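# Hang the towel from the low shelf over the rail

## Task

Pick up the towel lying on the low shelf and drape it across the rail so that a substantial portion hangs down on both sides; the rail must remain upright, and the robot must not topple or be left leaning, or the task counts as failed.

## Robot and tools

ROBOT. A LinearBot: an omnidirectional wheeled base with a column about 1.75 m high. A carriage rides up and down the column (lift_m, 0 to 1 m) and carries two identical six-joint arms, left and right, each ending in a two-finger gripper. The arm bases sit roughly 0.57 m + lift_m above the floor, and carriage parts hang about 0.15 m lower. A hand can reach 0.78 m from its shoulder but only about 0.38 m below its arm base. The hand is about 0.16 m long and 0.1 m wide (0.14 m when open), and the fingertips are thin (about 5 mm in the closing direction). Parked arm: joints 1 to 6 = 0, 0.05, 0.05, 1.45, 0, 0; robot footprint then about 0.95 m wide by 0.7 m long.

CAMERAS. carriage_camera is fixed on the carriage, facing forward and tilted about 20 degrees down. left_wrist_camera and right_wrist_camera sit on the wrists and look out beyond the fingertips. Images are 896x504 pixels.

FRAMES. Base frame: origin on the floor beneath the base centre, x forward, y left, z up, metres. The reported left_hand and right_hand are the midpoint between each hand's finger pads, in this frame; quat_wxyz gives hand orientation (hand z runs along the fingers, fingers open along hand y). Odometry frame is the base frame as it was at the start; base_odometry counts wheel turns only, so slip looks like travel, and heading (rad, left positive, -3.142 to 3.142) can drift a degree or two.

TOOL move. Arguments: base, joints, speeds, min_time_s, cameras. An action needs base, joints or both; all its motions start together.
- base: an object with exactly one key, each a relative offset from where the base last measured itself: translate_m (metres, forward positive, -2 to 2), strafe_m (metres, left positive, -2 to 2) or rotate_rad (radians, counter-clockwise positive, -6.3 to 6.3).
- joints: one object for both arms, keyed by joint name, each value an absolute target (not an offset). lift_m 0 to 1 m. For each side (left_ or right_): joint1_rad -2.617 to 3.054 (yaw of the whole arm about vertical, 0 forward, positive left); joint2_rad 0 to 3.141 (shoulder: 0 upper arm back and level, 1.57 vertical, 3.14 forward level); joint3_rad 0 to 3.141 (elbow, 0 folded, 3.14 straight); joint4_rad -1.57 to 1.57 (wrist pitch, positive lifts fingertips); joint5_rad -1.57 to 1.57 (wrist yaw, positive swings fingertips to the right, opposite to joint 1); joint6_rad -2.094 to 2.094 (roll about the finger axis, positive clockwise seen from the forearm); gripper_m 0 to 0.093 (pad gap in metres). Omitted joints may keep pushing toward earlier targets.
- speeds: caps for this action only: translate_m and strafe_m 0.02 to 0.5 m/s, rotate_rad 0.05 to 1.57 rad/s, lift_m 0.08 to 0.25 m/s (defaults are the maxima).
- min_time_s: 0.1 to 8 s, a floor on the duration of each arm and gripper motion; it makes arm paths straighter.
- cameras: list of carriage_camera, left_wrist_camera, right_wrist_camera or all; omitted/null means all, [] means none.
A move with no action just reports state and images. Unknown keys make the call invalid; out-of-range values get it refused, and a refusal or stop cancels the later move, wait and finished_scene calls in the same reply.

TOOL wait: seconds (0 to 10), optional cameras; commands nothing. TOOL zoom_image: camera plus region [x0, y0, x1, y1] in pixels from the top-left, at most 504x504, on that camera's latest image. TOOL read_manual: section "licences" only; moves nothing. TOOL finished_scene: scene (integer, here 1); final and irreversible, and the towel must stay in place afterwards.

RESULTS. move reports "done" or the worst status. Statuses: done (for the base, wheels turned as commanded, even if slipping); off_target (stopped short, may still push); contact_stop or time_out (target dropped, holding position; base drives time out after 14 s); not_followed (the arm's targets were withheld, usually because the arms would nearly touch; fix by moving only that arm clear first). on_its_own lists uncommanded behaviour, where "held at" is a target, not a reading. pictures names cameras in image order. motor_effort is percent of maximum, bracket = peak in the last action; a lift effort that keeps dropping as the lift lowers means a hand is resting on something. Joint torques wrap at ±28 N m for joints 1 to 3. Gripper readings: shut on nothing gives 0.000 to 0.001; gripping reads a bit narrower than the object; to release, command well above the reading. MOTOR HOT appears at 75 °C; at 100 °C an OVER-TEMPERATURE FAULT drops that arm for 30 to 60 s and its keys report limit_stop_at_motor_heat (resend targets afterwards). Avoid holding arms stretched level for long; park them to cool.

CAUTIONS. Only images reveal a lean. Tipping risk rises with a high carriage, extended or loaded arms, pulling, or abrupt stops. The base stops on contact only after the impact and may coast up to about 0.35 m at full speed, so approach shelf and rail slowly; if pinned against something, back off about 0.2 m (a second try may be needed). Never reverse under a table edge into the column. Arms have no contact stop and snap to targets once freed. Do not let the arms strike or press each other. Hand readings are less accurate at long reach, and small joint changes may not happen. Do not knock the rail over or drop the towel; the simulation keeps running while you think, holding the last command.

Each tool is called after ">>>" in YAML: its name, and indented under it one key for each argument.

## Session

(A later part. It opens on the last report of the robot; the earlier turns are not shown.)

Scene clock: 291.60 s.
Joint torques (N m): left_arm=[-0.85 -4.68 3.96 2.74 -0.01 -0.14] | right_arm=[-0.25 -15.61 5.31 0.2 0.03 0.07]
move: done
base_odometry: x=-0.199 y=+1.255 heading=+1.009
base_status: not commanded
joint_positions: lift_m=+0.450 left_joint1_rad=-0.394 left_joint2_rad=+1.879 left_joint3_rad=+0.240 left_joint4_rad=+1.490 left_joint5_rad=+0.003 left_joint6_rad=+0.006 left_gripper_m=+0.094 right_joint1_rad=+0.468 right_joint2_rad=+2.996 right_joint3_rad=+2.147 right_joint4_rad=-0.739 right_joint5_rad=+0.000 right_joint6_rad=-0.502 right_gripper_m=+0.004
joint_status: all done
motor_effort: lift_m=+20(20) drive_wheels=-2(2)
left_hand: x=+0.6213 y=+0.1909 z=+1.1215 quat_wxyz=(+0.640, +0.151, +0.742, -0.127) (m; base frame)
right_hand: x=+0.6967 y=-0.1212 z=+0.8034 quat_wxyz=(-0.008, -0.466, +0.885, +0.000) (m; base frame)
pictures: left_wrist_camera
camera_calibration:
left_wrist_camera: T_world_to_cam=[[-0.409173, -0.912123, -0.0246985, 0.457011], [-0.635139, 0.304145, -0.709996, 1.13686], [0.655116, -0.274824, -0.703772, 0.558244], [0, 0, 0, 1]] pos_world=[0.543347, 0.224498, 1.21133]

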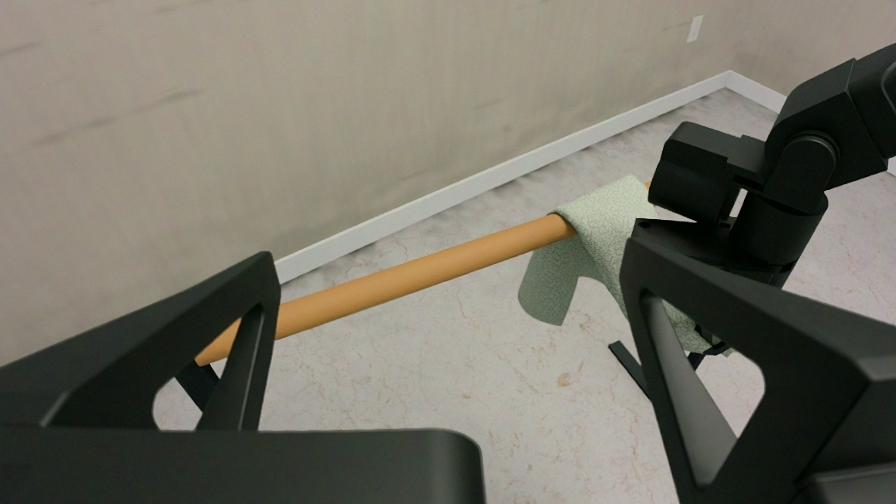

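>>> move:
  joints: {"lift_m": 0.64}
  speeds: {"lift_m": 0.12}
  cameras: []

>>> move:
  base: {"translate_m": 0.2}
  speeds: {"translate_m": 0.1}
  cameras: ["left_wrist_camera", "carriage_camera"]

>>> move:
  joints: {"lift_m": 0.6}
  speeds: {"lift_m": 0.08}
  cameras: ["left_wrist_camera"]

Scene clock: 304.40 s.
Joint torques (N m): left_arm=[-0.9 -5.05 3.63 2.61 -0.01 -0.15] | right_arm=[-0.34 -15.77 5.35 0.16 0.04 0.07]
move: done
base_odometry: x=-0.199 y=+1.255 heading=+1.009
base_status: not commanded
joint_positions: lift_m=+0.640 left_joint1_rad=-0.394 left_joint2_rad=+1.885 left_joint3_rad=+0.244 left_joint4_rad=+1.503 left_joint5_rad=+0.003 left_joint6_rad=+0.006 left_gripper_m=+0.094 right_joint1_rad=+0.468 right_joint2_rad=+2.996 right_joint3_rad=+2.147 right_joint4_rad=-0.737 right_joint5_rad=+0.000 right_joint6_rad=-0.502 right_gripper_m=+0.004
joint_status: all done
motor_effort: lift_m=+25(30) drive_wheels=-2(3)
left_hand: x=+0.6224 y=+0.1904 z=+1.3131 quat_wxyz=(+0.644, +0.151, +0.739, -0.128) (m; base frame)
right_hand: x=+0.6968 y=-0.1211 z=+0.9926 quat_wxyz=(-0.008, -0.466, +0.885, +0.000) (m; base frame)
pictures: none
No camera images: "cameras" was empty.

Scene clock: 307.20 s.
Joint torques (N m): left_arm=[-0.96 -5.12 3.6 2.6 -0.01 -0.14] | right_arm=[-0.23 -15.41 5.39 0.17 0.02 0.07]
move: done
base_odometry: x=-0.093 y=+1.424 heading=+1.010
base_status: done
joint_positions: lift_m=+0.640 left_joint1_rad=-0.394 left_joint2_rad=+1.885 left_joint3_rad=+0.244 left_joint4_rad=+1.503 left_joint5_rad=+0.003 left_joint6_rad=+0.006 left_gripper_m=+0.094 right_joint1_rad=+0.469 right_joint2_rad=+2.996 right_joint3_rad=+2.147 right_joint4_rad=-0.738 right_joint5_rad=+0.001 right_joint6_rad=-0.502 right_gripper_m=+0.004
joint_status: not commanded
motor_effort: lift_m=+25(25) drive_wheels=+6(10)
left_hand: x=+0.6224 y=+0.1904 z=+1.3131 quat_wxyz=(+0.644, +0.151, +0.739, -0.128) (m; base frame)
right_hand: x=+0.6965 y=-0.1207 z=+0.9926 quat_wxyz=(-0.008, -0.467, +0.884, +0.000) (m; base frame)
pictures: carriage_camera, left_wrist_camera
camera_calibration:
carriage_camera: T_world_to_cam=[[-0.00559344, -0.999683, -0.0245389, 0.0421507], [-0.377647, 0.0248338, -0.925616, 1.60309], [0.925933, 0.00408966, -0.377667, 0.435513], [0, 0, 0, 1]] pos_world=[0.202381, 0.000545588, 1.64936]
left_wrist_camera: T_world_to_cam=[[-0.408919, -0.912228, -0.0250074, 0.462046], [-0.627845, 0.301116, -0.717732, 1.27998], [0.662266, -0.277793, -0.69587, 0.677937], [0, 0, 0, 1]] pos_world=[0.543594, 0.224396, 1.40199]

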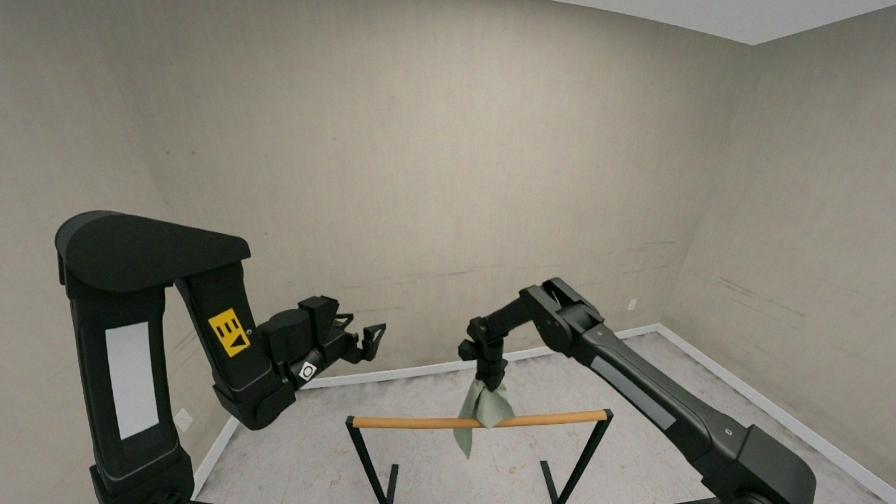

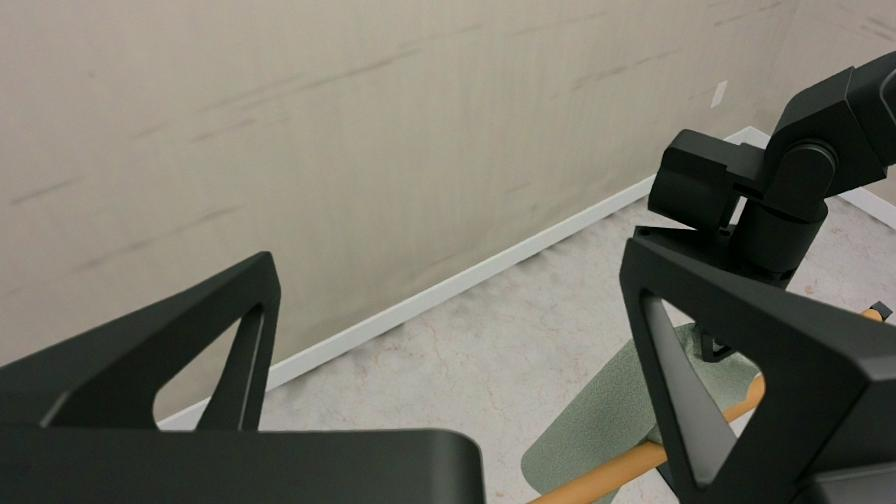

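Scene clock: 308.07 s.
Joint torques (N m): left_arm=[-0.88 -5.23 3.54 2.62 -0.01 -0.14] | right_arm=[-0.5 -15.62 5.39 0.21 0.02 0.08]
move: done
base_odometry: x=-0.093 y=+1.424 heading=+1.010
base_status: not commanded
joint_positions: lift_m=+0.600 left_joint1_rad=-0.394 left_joint2_rad=+1.885 left_joint3_rad=+0.246 left_joint4_rad=+1.504 left_joint5_rad=+0.003 left_joint6_rad=+0.006 left_gripper_m=+0.094 right_joint1_rad=+0.469 right_joint2_rad=+2.996 right_joint3_rad=+2.147 right_joint4_rad=-0.741 right_joint5_rad=+0.001 right_joint6_rad=-0.502 right_gripper_m=+0.004
joint_status: all done
motor_effort: lift_m=+20(20) drive_wheels=+6(6)
left_hand: x=+0.6230 y=+0.1902 z=+1.2743 quat_wxyz=(+0.645, +0.151, +0.738, -0.128) (m; base frame)
right_hand: x=+0.6958 y=-0.1210 z=+0.9533 quat_wxyz=(-0.009, -0.467, +0.884, +0.000) (m; base frame)
pictures: left_wrist_camera
camera_calibration:
left_wrist_camera: T_world_to_cam=[[-0.408866, -0.91225, -0.0250709, 0.461143], [-0.626326, 0.300485, -0.719322, 1.25371], [0.663735, -0.278404, -0.694224, 0.647639], [0, 0, 0, 1]] pos_world=[0.543916, 0.224262, 1.36299]

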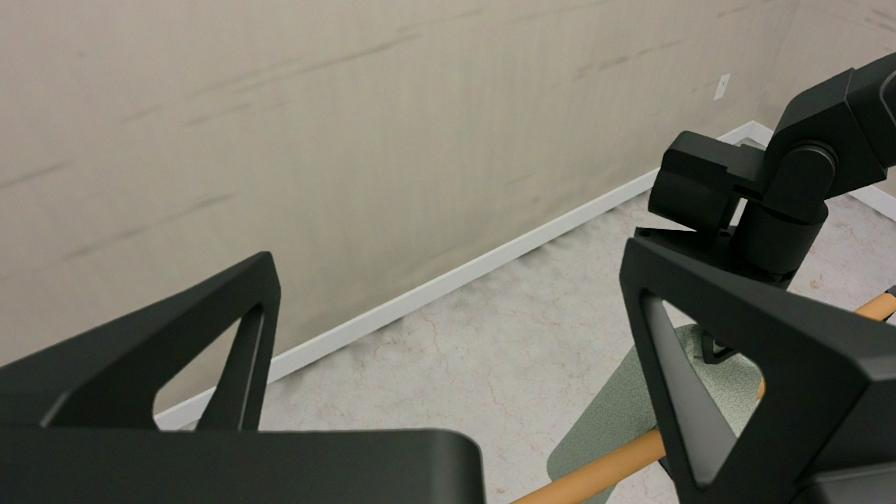

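>>> move:
  base: {"translate_m": -0.13}
  speeds: {"translate_m": 0.06}
  cameras: ["left_wrist_camera", "carriage_camera"]

>>> move:
  joints: {"lift_m": 0.46}
  base: {"translate_m": -0.035}
  speeds: {"lift_m": 0.08, "translate_m": 0.02}
  cameras: []

>>> wait:
  seconds: 1
  cameras: ["left_wrist_camera", "carriage_camera"]

Scene clock: 314.97 s.
Joint torques (N m): left_arm=[-0.85 -5.19 3.62 2.6 -0.01 -0.13] | right_arm=[-0.51 -15.6 5.38 0.22 0.04 0.06]
move: done
base_odometry: x=-0.162 y=+1.314 heading=+1.010
base_status: done
joint_positions: lift_m=+0.600 left_joint1_rad=-0.394 left_joint2_rad=+1.885 left_joint3_rad=+0.246 left_joint4_rad=+1.504 left_joint5_rad=+0.003 left_joint6_rad=+0.006 left_gripper_m=+0.094 right_joint1_rad=+0.468 right_joint2_rad=+2.996 right_joint3_rad=+2.147 right_joint4_rad=-0.741 right_joint5_rad=+0.001 right_joint6_rad=-0.502 right_gripper_m=+0.004
joint_status: not commanded
motor_effort: lift_m=+20(20) drive_wheels=-2(13)
left_hand: x=+0.6230 y=+0.1903 z=+1.2743 quat_wxyz=(+0.645, +0.150, +0.738, -0.128) (m; base frame)
right_hand: x=+0.6961 y=-0.1215 z=+0.9533 quat_wxyz=(-0.009, -0.466, +0.885, +0.000) (m; base frame)
pictures: carriage_camera, left_wrist_camera
camera_calibration:
carriage_camera: T_world_to_cam=[[-0.00559344, -0.999683, -0.0245389, 0.0411839], [-0.377647, 0.0248338, -0.925616, 1.56661], [0.925933, 0.00408966, -0.377667, 0.420633], [0, 0, 0, 1]] pos_world=[0.202381, 0.000545588, 1.60995]
left_wrist_camera: T_world_to_cam=[[-0.40852, -0.912403, -0.0251224, 0.461088], [-0.626426, 0.300282, -0.71932, 1.2538], [0.663854, -0.27812, -0.694224, 0.647511], [0, 0, 0, 1]] pos_world=[0.543927, 0.224288, 1.36299]

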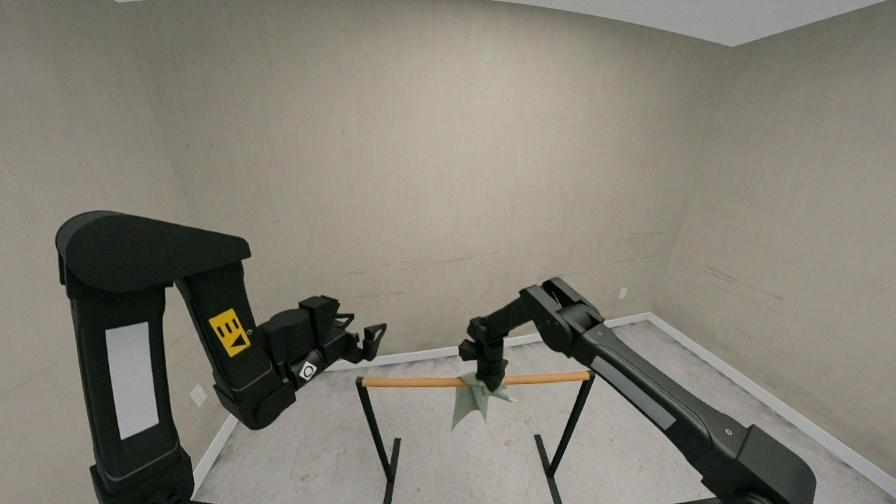

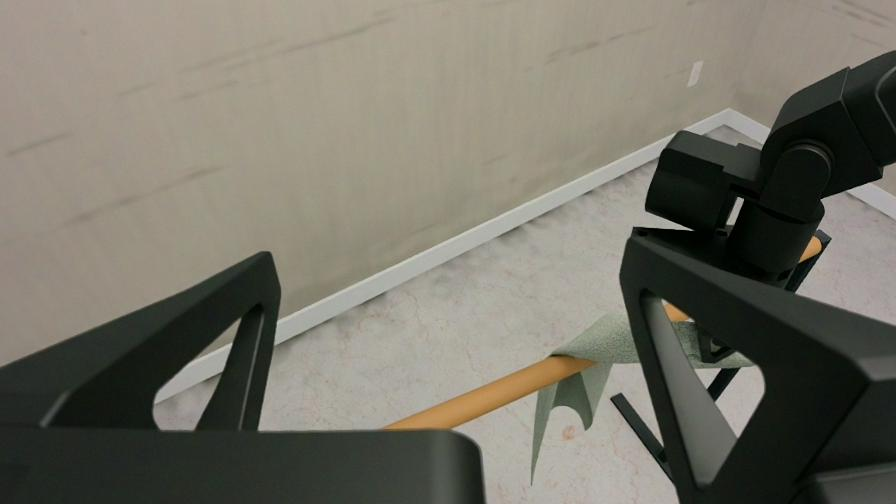

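Scene clock: 317.23 s.
Joint torques (N m): left_arm=[-0.91 -5.29 3.55 2.56 -0.02 -0.13] | right_arm=[-0.21 -15.54 5.35 0.13 0.03 0.09]
move: done
base_odometry: x=-0.181 y=+1.285 heading=+1.010
base_status: done
joint_positions: lift_m=+0.460 left_joint1_rad=-0.394 left_joint2_rad=+1.885 left_joint3_rad=+0.247 left_joint4_rad=+1.507 left_joint5_rad=+0.003 left_joint6_rad=+0.006 left_gripper_m=+0.094 right_joint1_rad=+0.468 right_joint2_rad=+2.996 right_joint3_rad=+2.148 right_joint4_rad=-0.734 right_joint5_rad=+0.001 right_joint6_rad=-0.502 right_gripper_m=+0.004
joint_status: all done
motor_effort: lift_m=+20(21) drive_wheels=-3(9)
left_hand: x=+0.6234 y=+0.1901 z=+1.1354 quat_wxyz=(+0.647, +0.150, +0.737, -0.128) (m; base frame)
right_hand: x=+0.6978 y=-0.1207 z=+0.8133 quat_wxyz=(-0.006, -0.466, +0.885, +0.000) (m; base frame)
pictures: none
No camera images: "cameras" was empty.

Scene clock: 318.23 s.
Joint torques (N m): left_arm=[-0.94 -5.18 3.54 2.58 -0.01 -0.15] | right_arm=[-0.24 -15.57 5.34 0.16 0.04 0.09]
base_odometry: x=-0.181 y=+1.285 heading=+1.010
base_status: done
joint_positions: lift_m=+0.460 left_joint1_rad=-0.394 left_joint2_rad=+1.885 left_joint3_rad=+0.247 left_joint4_rad=+1.507 left_joint5_rad=+0.003 left_joint6_rad=+0.006 left_gripper_m=+0.094 right_joint1_rad=+0.468 right_joint2_rad=+2.996 right_joint3_rad=+2.148 right_joint4_rad=-0.734 right_joint5_rad=+0.001 right_joint6_rad=-0.502 right_gripper_m=+0.004
joint_status: all done
motor_effort: lift_m=+20(21) drive_wheels=-3(9)
left_hand: x=+0.6234 y=+0.1901 z=+1.1354 quat_wxyz=(+0.647, +0.150, +0.737, -0.128) (m; base frame)
right_hand: x=+0.6978 y=-0.1207 z=+0.8133 quat_wxyz=(-0.006, -0.466, +0.885, +0.000) (m; base frame)
wait: 1.00 s; at rest by 0.27 s
pictures: carriage_camera, left_wrist_camera
camera_calibration:
carriage_camera: T_world_to_cam=[[-0.00559344, -0.999683, -0.0245389, 0.0377473], [-0.377647, 0.0248338, -0.925616, 1.43698], [0.925933, 0.00408966, -0.377667, 0.367742], [0, 0, 0, 1]] pos_world=[0.202381, 0.000545588, 1.46991]
left_wrist_camera: T_world_to_cam=[[-0.408414, -0.912448, -0.0252473, 0.457695], [-0.623378, 0.299017, -0.722488, 1.15614], [0.666782, -0.279336, -0.690922, 0.54544], [0, 0, 0, 1]] pos_world=[0.543953, 0.224277, 1.22371]

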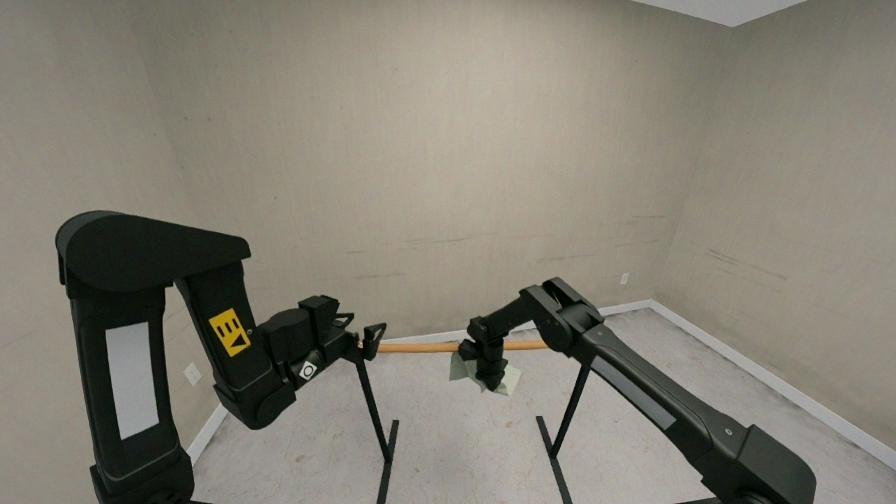

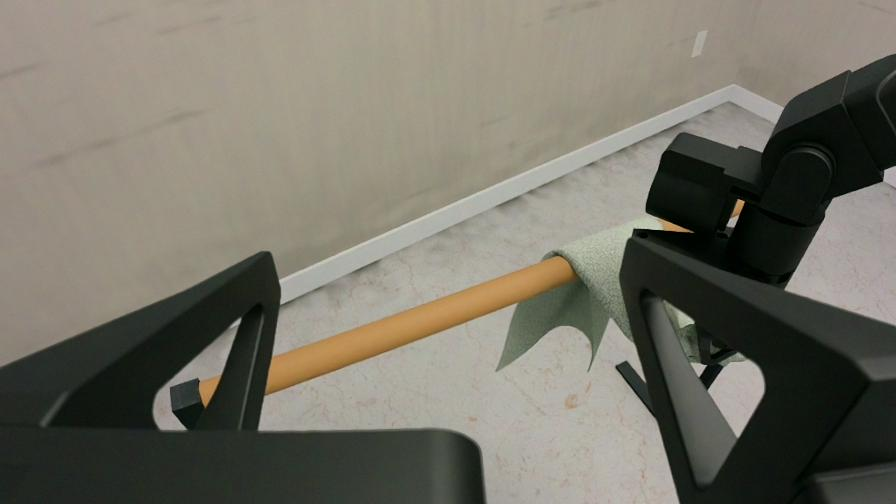

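>>> move:
  joints: {"right_gripper_m":0.012}
  min_time_s: 1.5
  cameras: ["left_wrist_camera"]

>>> move:
  joints: {"right_gripper_m":0.055}
  min_time_s: 2
  cameras: ["left_wrist_camera","carriage_camera"]

Scene clock: 334.87 s.
Joint torques (N m): left_arm=[-0.88 -5.19 3.55 2.55 -0.01 -0.14] | right_arm=[-0.25 -15.62 5.33 0.15 0.03 0.08]
move: done
base_odometry: x=-0.181 y=+1.285 heading=+1.010
base_status: not commanded
joint_positions: lift_m=+0.460 left_joint1_rad=-0.394 left_joint2_rad=+1.885 left_joint3_rad=+0.247 left_joint4_rad=+1.507 left_joint5_rad=+0.003 left_joint6_rad=+0.006 left_gripper_m=+0.094 right_joint1_rad=+0.468 right_joint2_rad=+2.996 right_joint3_rad=+2.148 right_joint4_rad=-0.734 right_joint5_rad=+0.001 right_joint6_rad=-0.502 right_gripper_m=+0.012
joint_status: all done
motor_effort: lift_m=+20(21) drive_wheels=-3(3)
left_hand: x=+0.6234 y=+0.1901 z=+1.1354 quat_wxyz=(+0.647, +0.150, +0.737, -0.128) (m; base frame)
right_hand: x=+0.6978 y=-0.1207 z=+0.8133 quat_wxyz=(-0.006, -0.466, +0.885, +0.000) (m; base frame)
pictures: left_wrist_camera
camera_calibration:
left_wrist_camera: T_world_to_cam=[[-0.408414, -0.912448, -0.0252473, 0.457695], [-0.623378, 0.299017, -0.722488, 1.15614], [0.666782, -0.279336, -0.690922, 0.54544], [0, 0, 0, 1]] pos_world=[0.543953, 0.224277, 1.22371]

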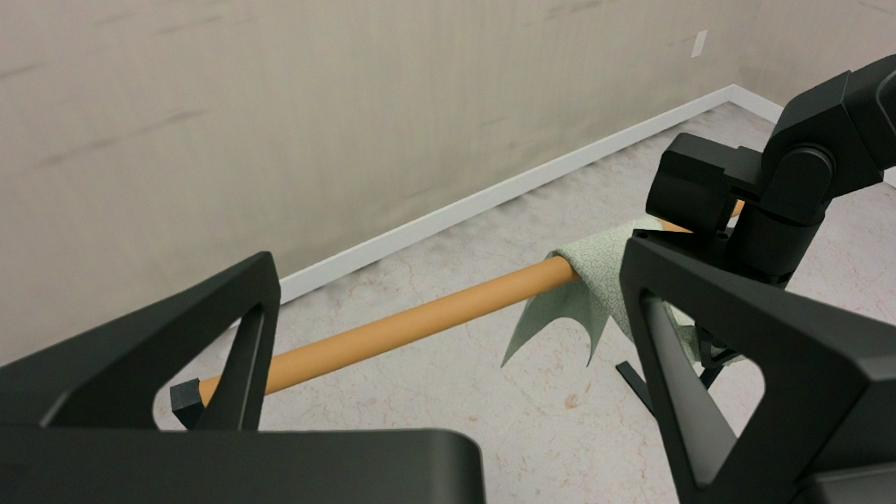

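Scene clock: 337.17 s.
Joint torques (N m): left_arm=[-0.87 -5.2 3.58 2.56 0.01 -0.14] | right_arm=[-0.2 -15.62 5.37 0.15 0.03 0.08]
move: done
base_odometry: x=-0.181 y=+1.285 heading=+1.010
base_status: not commanded
joint_positions: lift_m=+0.460 left_joint1_rad=-0.394 left_joint2_rad=+1.885 left_joint3_rad=+0.247 left_joint4_rad=+1.507 left_joint5_rad=+0.003 left_joint6_rad=+0.006 left_gripper_m=+0.094 right_joint1_rad=+0.468 right_joint2_rad=+2.996 right_joint3_rad=+2.148 right_joint4_rad=-0.734 right_joint5_rad=+0.001 right_joint6_rad=-0.502 right_gripper_m=+0.055
joint_status: all done
motor_effort: lift_m=+20(21) drive_wheels=-3(3)
left_hand: x=+0.6234 y=+0.1901 z=+1.1354 quat_wxyz=(+0.647, +0.150, +0.737, -0.128) (m; base frame)
right_hand: x=+0.6978 y=-0.1207 z=+0.8133 quat_wxyz=(-0.006, -0.466, +0.885, +0.000) (m; base frame)
pictures: carriage_camera, left_wrist_camera
camera_calibration:
carriage_camera: T_world_to_cam=[[-0.00559344, -0.999683, -0.0245389, 0.0377473], [-0.377647, 0.0248338, -0.925616, 1.43698], [0.925933, 0.00408966, -0.377667, 0.367742], [0, 0, 0, 1]] pos_world=[0.202381, 0.000545588, 1.46991]
left_wrist_camera: T_world_to_cam=[[-0.408414, -0.912448, -0.0252473, 0.457695], [-0.623378, 0.299017, -0.722488, 1.15614], [0.666782, -0.279336, -0.690922, 0.54544], [0, 0, 0, 1]] pos_world=[0.543953, 0.224277, 1.22371]

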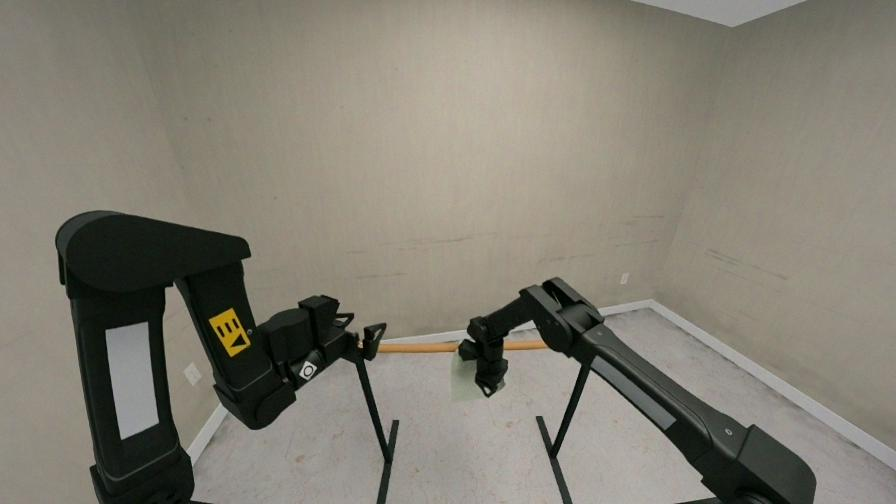

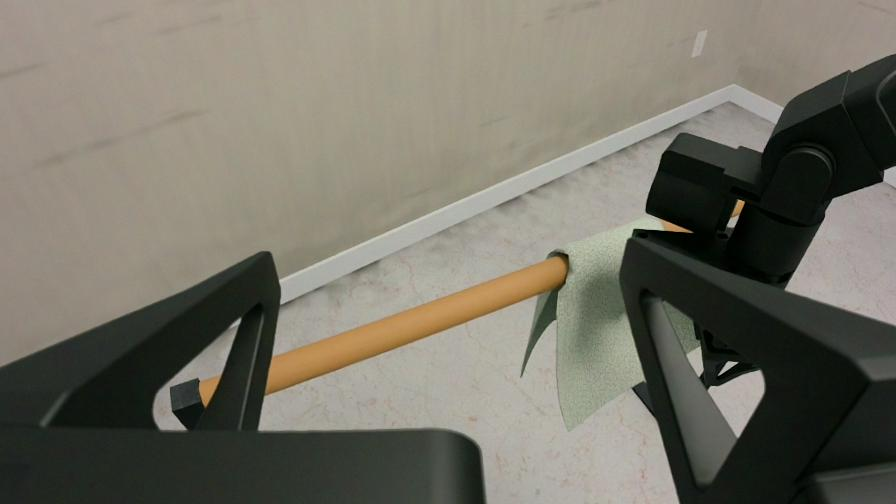

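>>> wait:
  seconds: 1
  cameras: ["left_wrist_camera"]

Scene clock: 339.63 s.
Joint torques (N m): left_arm=[-0.88 -5.23 3.52 2.56 0.01 -0.13] | right_arm=[-0.18 -15.58 5.38 0.15 0.03 0.08]
base_odometry: x=-0.181 y=+1.285 heading=+1.010
base_status: not commanded
joint_positions: lift_m=+0.460 left_joint1_rad=-0.394 left_joint2_rad=+1.885 left_joint3_rad=+0.247 left_joint4_rad=+1.507 left_joint5_rad=+0.003 left_joint6_rad=+0.006 left_gripper_m=+0.094 right_joint1_rad=+0.468 right_joint2_rad=+2.996 right_joint3_rad=+2.148 right_joint4_rad=-0.734 right_joint5_rad=+0.001 right_joint6_rad=-0.502 right_gripper_m=+0.055
joint_status: all done
motor_effort: lift_m=+20(21) drive_wheels=-3(3)
left_hand: x=+0.6234 y=+0.1901 z=+1.1354 quat_wxyz=(+0.647, +0.150, +0.737, -0.128) (m; base frame)
right_hand: x=+0.6978 y=-0.1207 z=+0.8133 quat_wxyz=(-0.006, -0.466, +0.885, +0.000) (m; base frame)
wait: 1.00 s; at rest from the start
pictures: left_wrist_camera
camera_calibration:
left_wrist_camera: T_world_to_cam=[[-0.408414, -0.912448, -0.0252473, 0.457695], [-0.623378, 0.299017, -0.722488, 1.15614], [0.666782, -0.279336, -0.690922, 0.54544], [0, 0, 0, 1]] pos_world=[0.543953, 0.224277, 1.22371]

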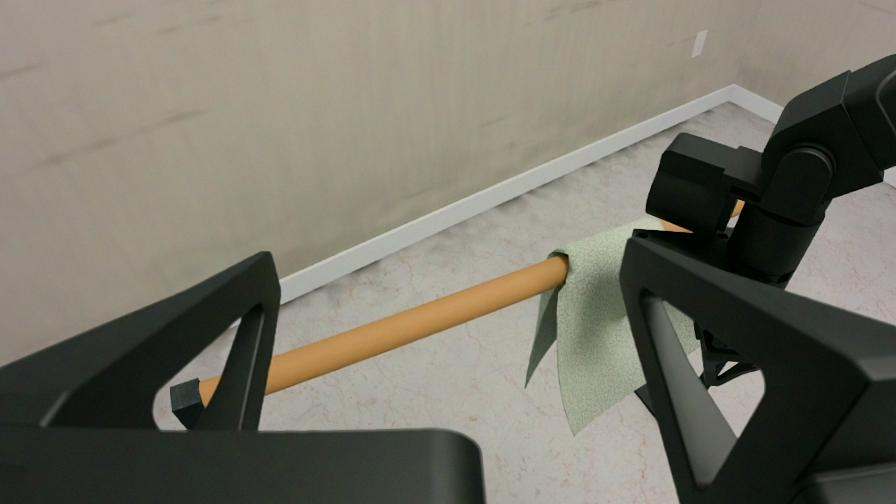

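>>> move:
  joints: {"right_gripper_m":0.09}
  min_time_s: 1
  cameras: ["right_wrist_camera"]

>>> zoom_image:
  camera: "right_wrist_camera"
  region: [200, 0, 700, 504]

Scene clock: 343.00 s.
Joint torques (N m): left_arm=[-0.92 -5.18 3.51 2.58 -0.01 -0.12] | right_arm=[-0.23 -15.62 5.35 0.15 0.01 0.08]
move: done
base_odometry: x=-0.181 y=+1.285 heading=+1.010
base_status: not commanded
joint_positions: lift_m=+0.460 left_joint1_rad=-0.394 left_joint2_rad=+1.885 left_joint3_rad=+0.247 left_joint4_rad=+1.507 left_joint5_rad=+0.003 left_joint6_rad=+0.006 left_gripper_m=+0.094 right_joint1_rad=+0.468 right_joint2_rad=+2.996 right_joint3_rad=+2.148 right_joint4_rad=-0.734 right_joint5_rad=+0.001 right_joint6_rad=-0.502 right_gripper_m=+0.090
joint_status: all done
motor_effort: lift_m=+20(21) drive_wheels=-3(3)
left_hand: x=+0.6234 y=+0.1901 z=+1.1354 quat_wxyz=(+0.647, +0.150, +0.737, -0.128) (m; base frame)
right_hand: x=+0.6978 y=-0.1207 z=+0.8133 quat_wxyz=(-0.006, -0.466, +0.885, +0.000) (m; base frame)
pictures: right_wrist_camera
camera_calibration:
right_wrist_camera: T_world_to_cam=[[0.810112, -0.582828, -0.0634805, -0.572148], [-0.444325, -0.680996, 0.582082, -0.231], [-0.382484, -0.443345, -0.810649, 1.00124], [0, 0, 0, 1]] pos_world=[0.743823, -0.0468782, 0.909795]

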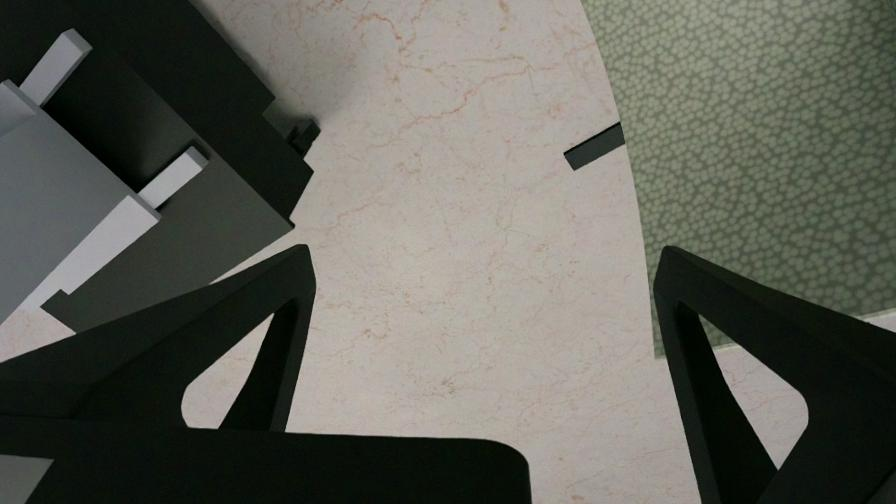

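Scaled by 1.000.

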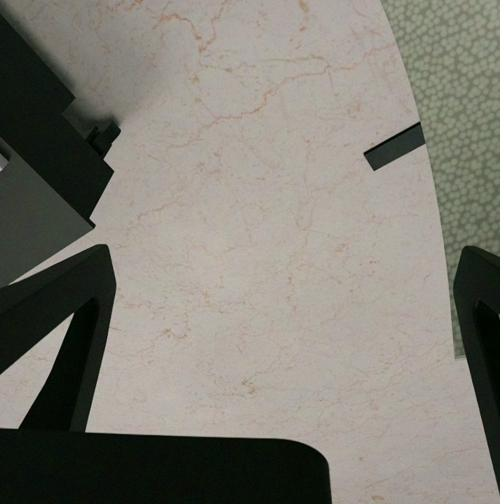

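>>> move:
  base: {"translate_m":-0.35}
  speeds: {"translate_m":0.1}
  cameras: ["carriage_camera","left_wrist_camera"]

>>> zoom_image:
  camera: "carriage_camera"
  region: [300, 250, 640, 504]

Scene clock: 350.77 s.
Joint torques (N m): left_arm=[-0.87 -5.22 3.55 2.56 0.01 -0.14] | right_arm=[-0.29 -15.76 5.14 0.16 0.04 0.08]
move: done
base_odometry: x=-0.367 y=+0.988 heading=+1.011
base_status: done
joint_positions: lift_m=+0.460 left_joint1_rad=-0.394 left_joint2_rad=+1.885 left_joint3_rad=+0.247 left_joint4_rad=+1.507 left_joint5_rad=+0.002 left_joint6_rad=+0.006 left_gripper_m=+0.094 right_joint1_rad=+0.469 right_joint2_rad=+2.996 right_joint3_rad=+2.148 right_joint4_rad=-0.734 right_joint5_rad=+0.001 right_joint6_rad=-0.502 right_gripper_m=+0.090
joint_status: not commanded
motor_effort: lift_m=+20(20) drive_wheels=-2(13)
left_hand: x=+0.6234 y=+0.1902 z=+1.1354 quat_wxyz=(+0.647, +0.150, +0.737, -0.128) (m; base frame)
right_hand: x=+0.6975 y=-0.1204 z=+0.8133 quat_wxyz=(-0.006, -0.466, +0.885, +0.000) (m; base frame)
pictures: carriage_camera, left_wrist_camera
camera_calibration:
carriage_camera: T_world_to_cam=[[-0.00559344, -0.999683, -0.0245389, 0.0377473], [-0.377647, 0.0248338, -0.925616, 1.43698], [0.925933, 0.00408966, -0.377667, 0.367742], [0, 0, 0, 1]] pos_world=[0.202381, 0.000545588, 1.46991]
left_wrist_camera: T_world_to_cam=[[-0.407723, -0.912754, -0.0253469, 0.457566], [-0.623576, 0.298612, -0.722484, 1.15633], [0.667019, -0.278768, -0.690922, 0.545184], [0, 0, 0, 1]] pos_world=[0.543975, 0.22433, 1.22371]

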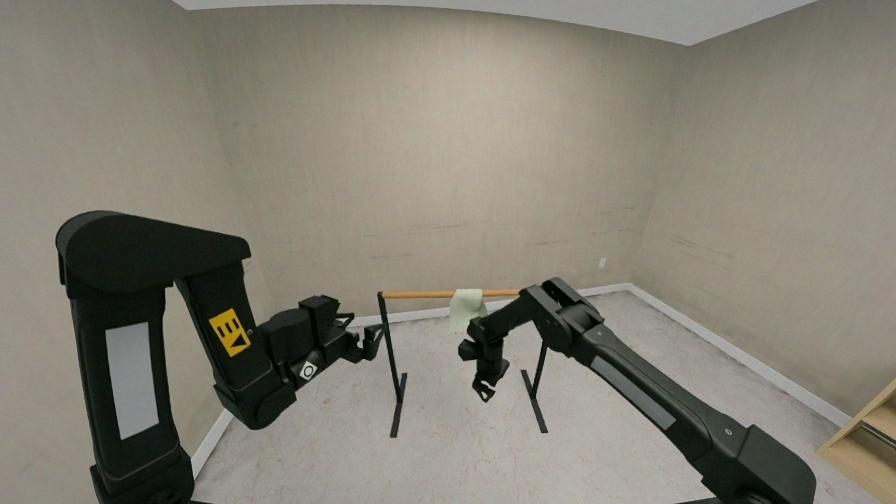

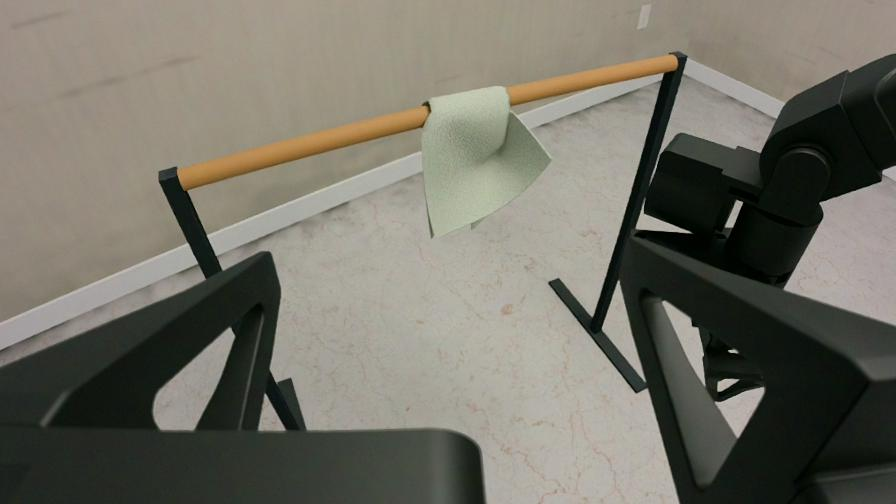

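Scaled by 1.482 from the camera's 896x504 image, which has a finer 1280x720 frame.

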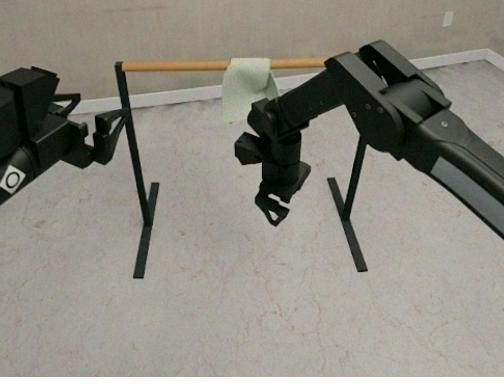

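>>> wait:
  seconds: 2
  cameras: ["left_wrist_camera"]

>>> zoom_image:
  camera: "left_wrist_camera"
  region: [350, 50, 620, 270]

Scene clock: 355.93 s.
Joint torques (N m): left_arm=[-0.88 -5.22 3.49 2.57 0.01 -0.15] | right_arm=[-0.32 -15.64 5.37 0.16 0.02 0.07]
base_odometry: x=-0.367 y=+0.988 heading=+1.011
base_status: done
joint_positions: lift_m=+0.460 left_joint1_rad=-0.394 left_joint2_rad=+1.885 left_joint3_rad=+0.247 left_joint4_rad=+1.507 left_joint5_rad=+0.002 left_joint6_rad=+0.006 left_gripper_m=+0.094 right_joint1_rad=+0.469 right_joint2_rad=+2.996 right_joint3_rad=+2.148 right_joint4_rad=-0.734 right_joint5_rad=+0.001 right_joint6_rad=-0.502 right_gripper_m=+0.090
joint_status: not commanded
motor_effort: lift_m=+20(20) drive_wheels=-2(13)
left_hand: x=+0.6234 y=+0.1902 z=+1.1354 quat_wxyz=(+0.647, +0.150, +0.737, -0.128) (m; base frame)
right_hand: x=+0.6975 y=-0.1204 z=+0.8133 quat_wxyz=(-0.006, -0.466, +0.885, +0.000) (m; base frame)
wait: 2.00 s; at rest from the start
pictures: left_wrist_camera
camera_calibration:
left_wrist_camera: T_world_to_cam=[[-0.407723, -0.912754, -0.0253469, 0.457566], [-0.623576, 0.298612, -0.722484, 1.15633], [0.667019, -0.278768, -0.690922, 0.545184], [0, 0, 0, 1]] pos_world=[0.543975, 0.22433, 1.22371]

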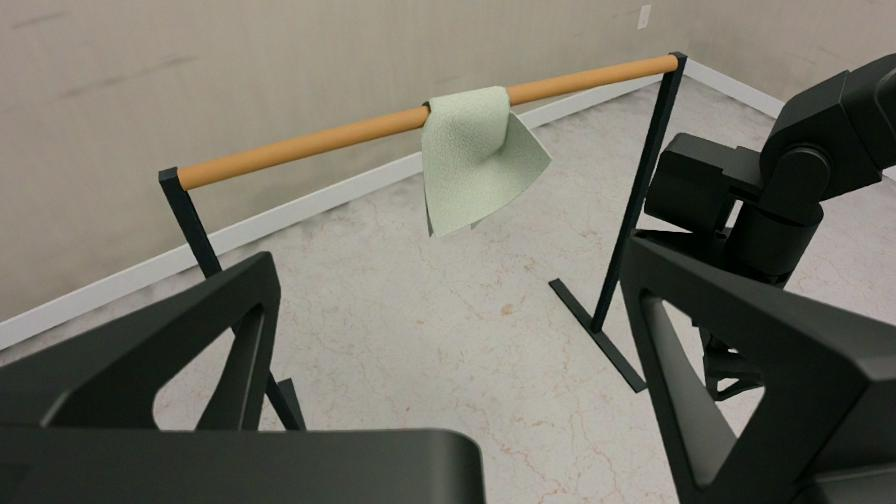

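Scaled by 1.867 from the camera's 896x504 image, which has a finer 1280x720 frame.

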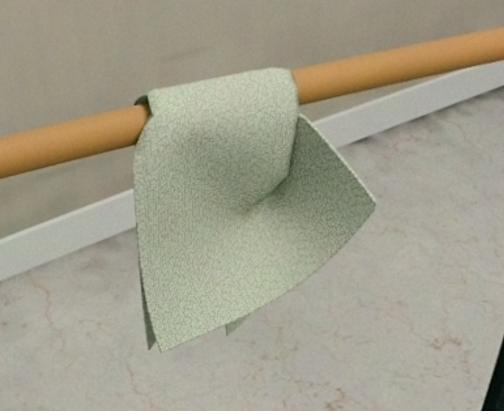

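Stable, balanced.

>>> finished_scene:
  scene: 1

The scene is finished: the task was done.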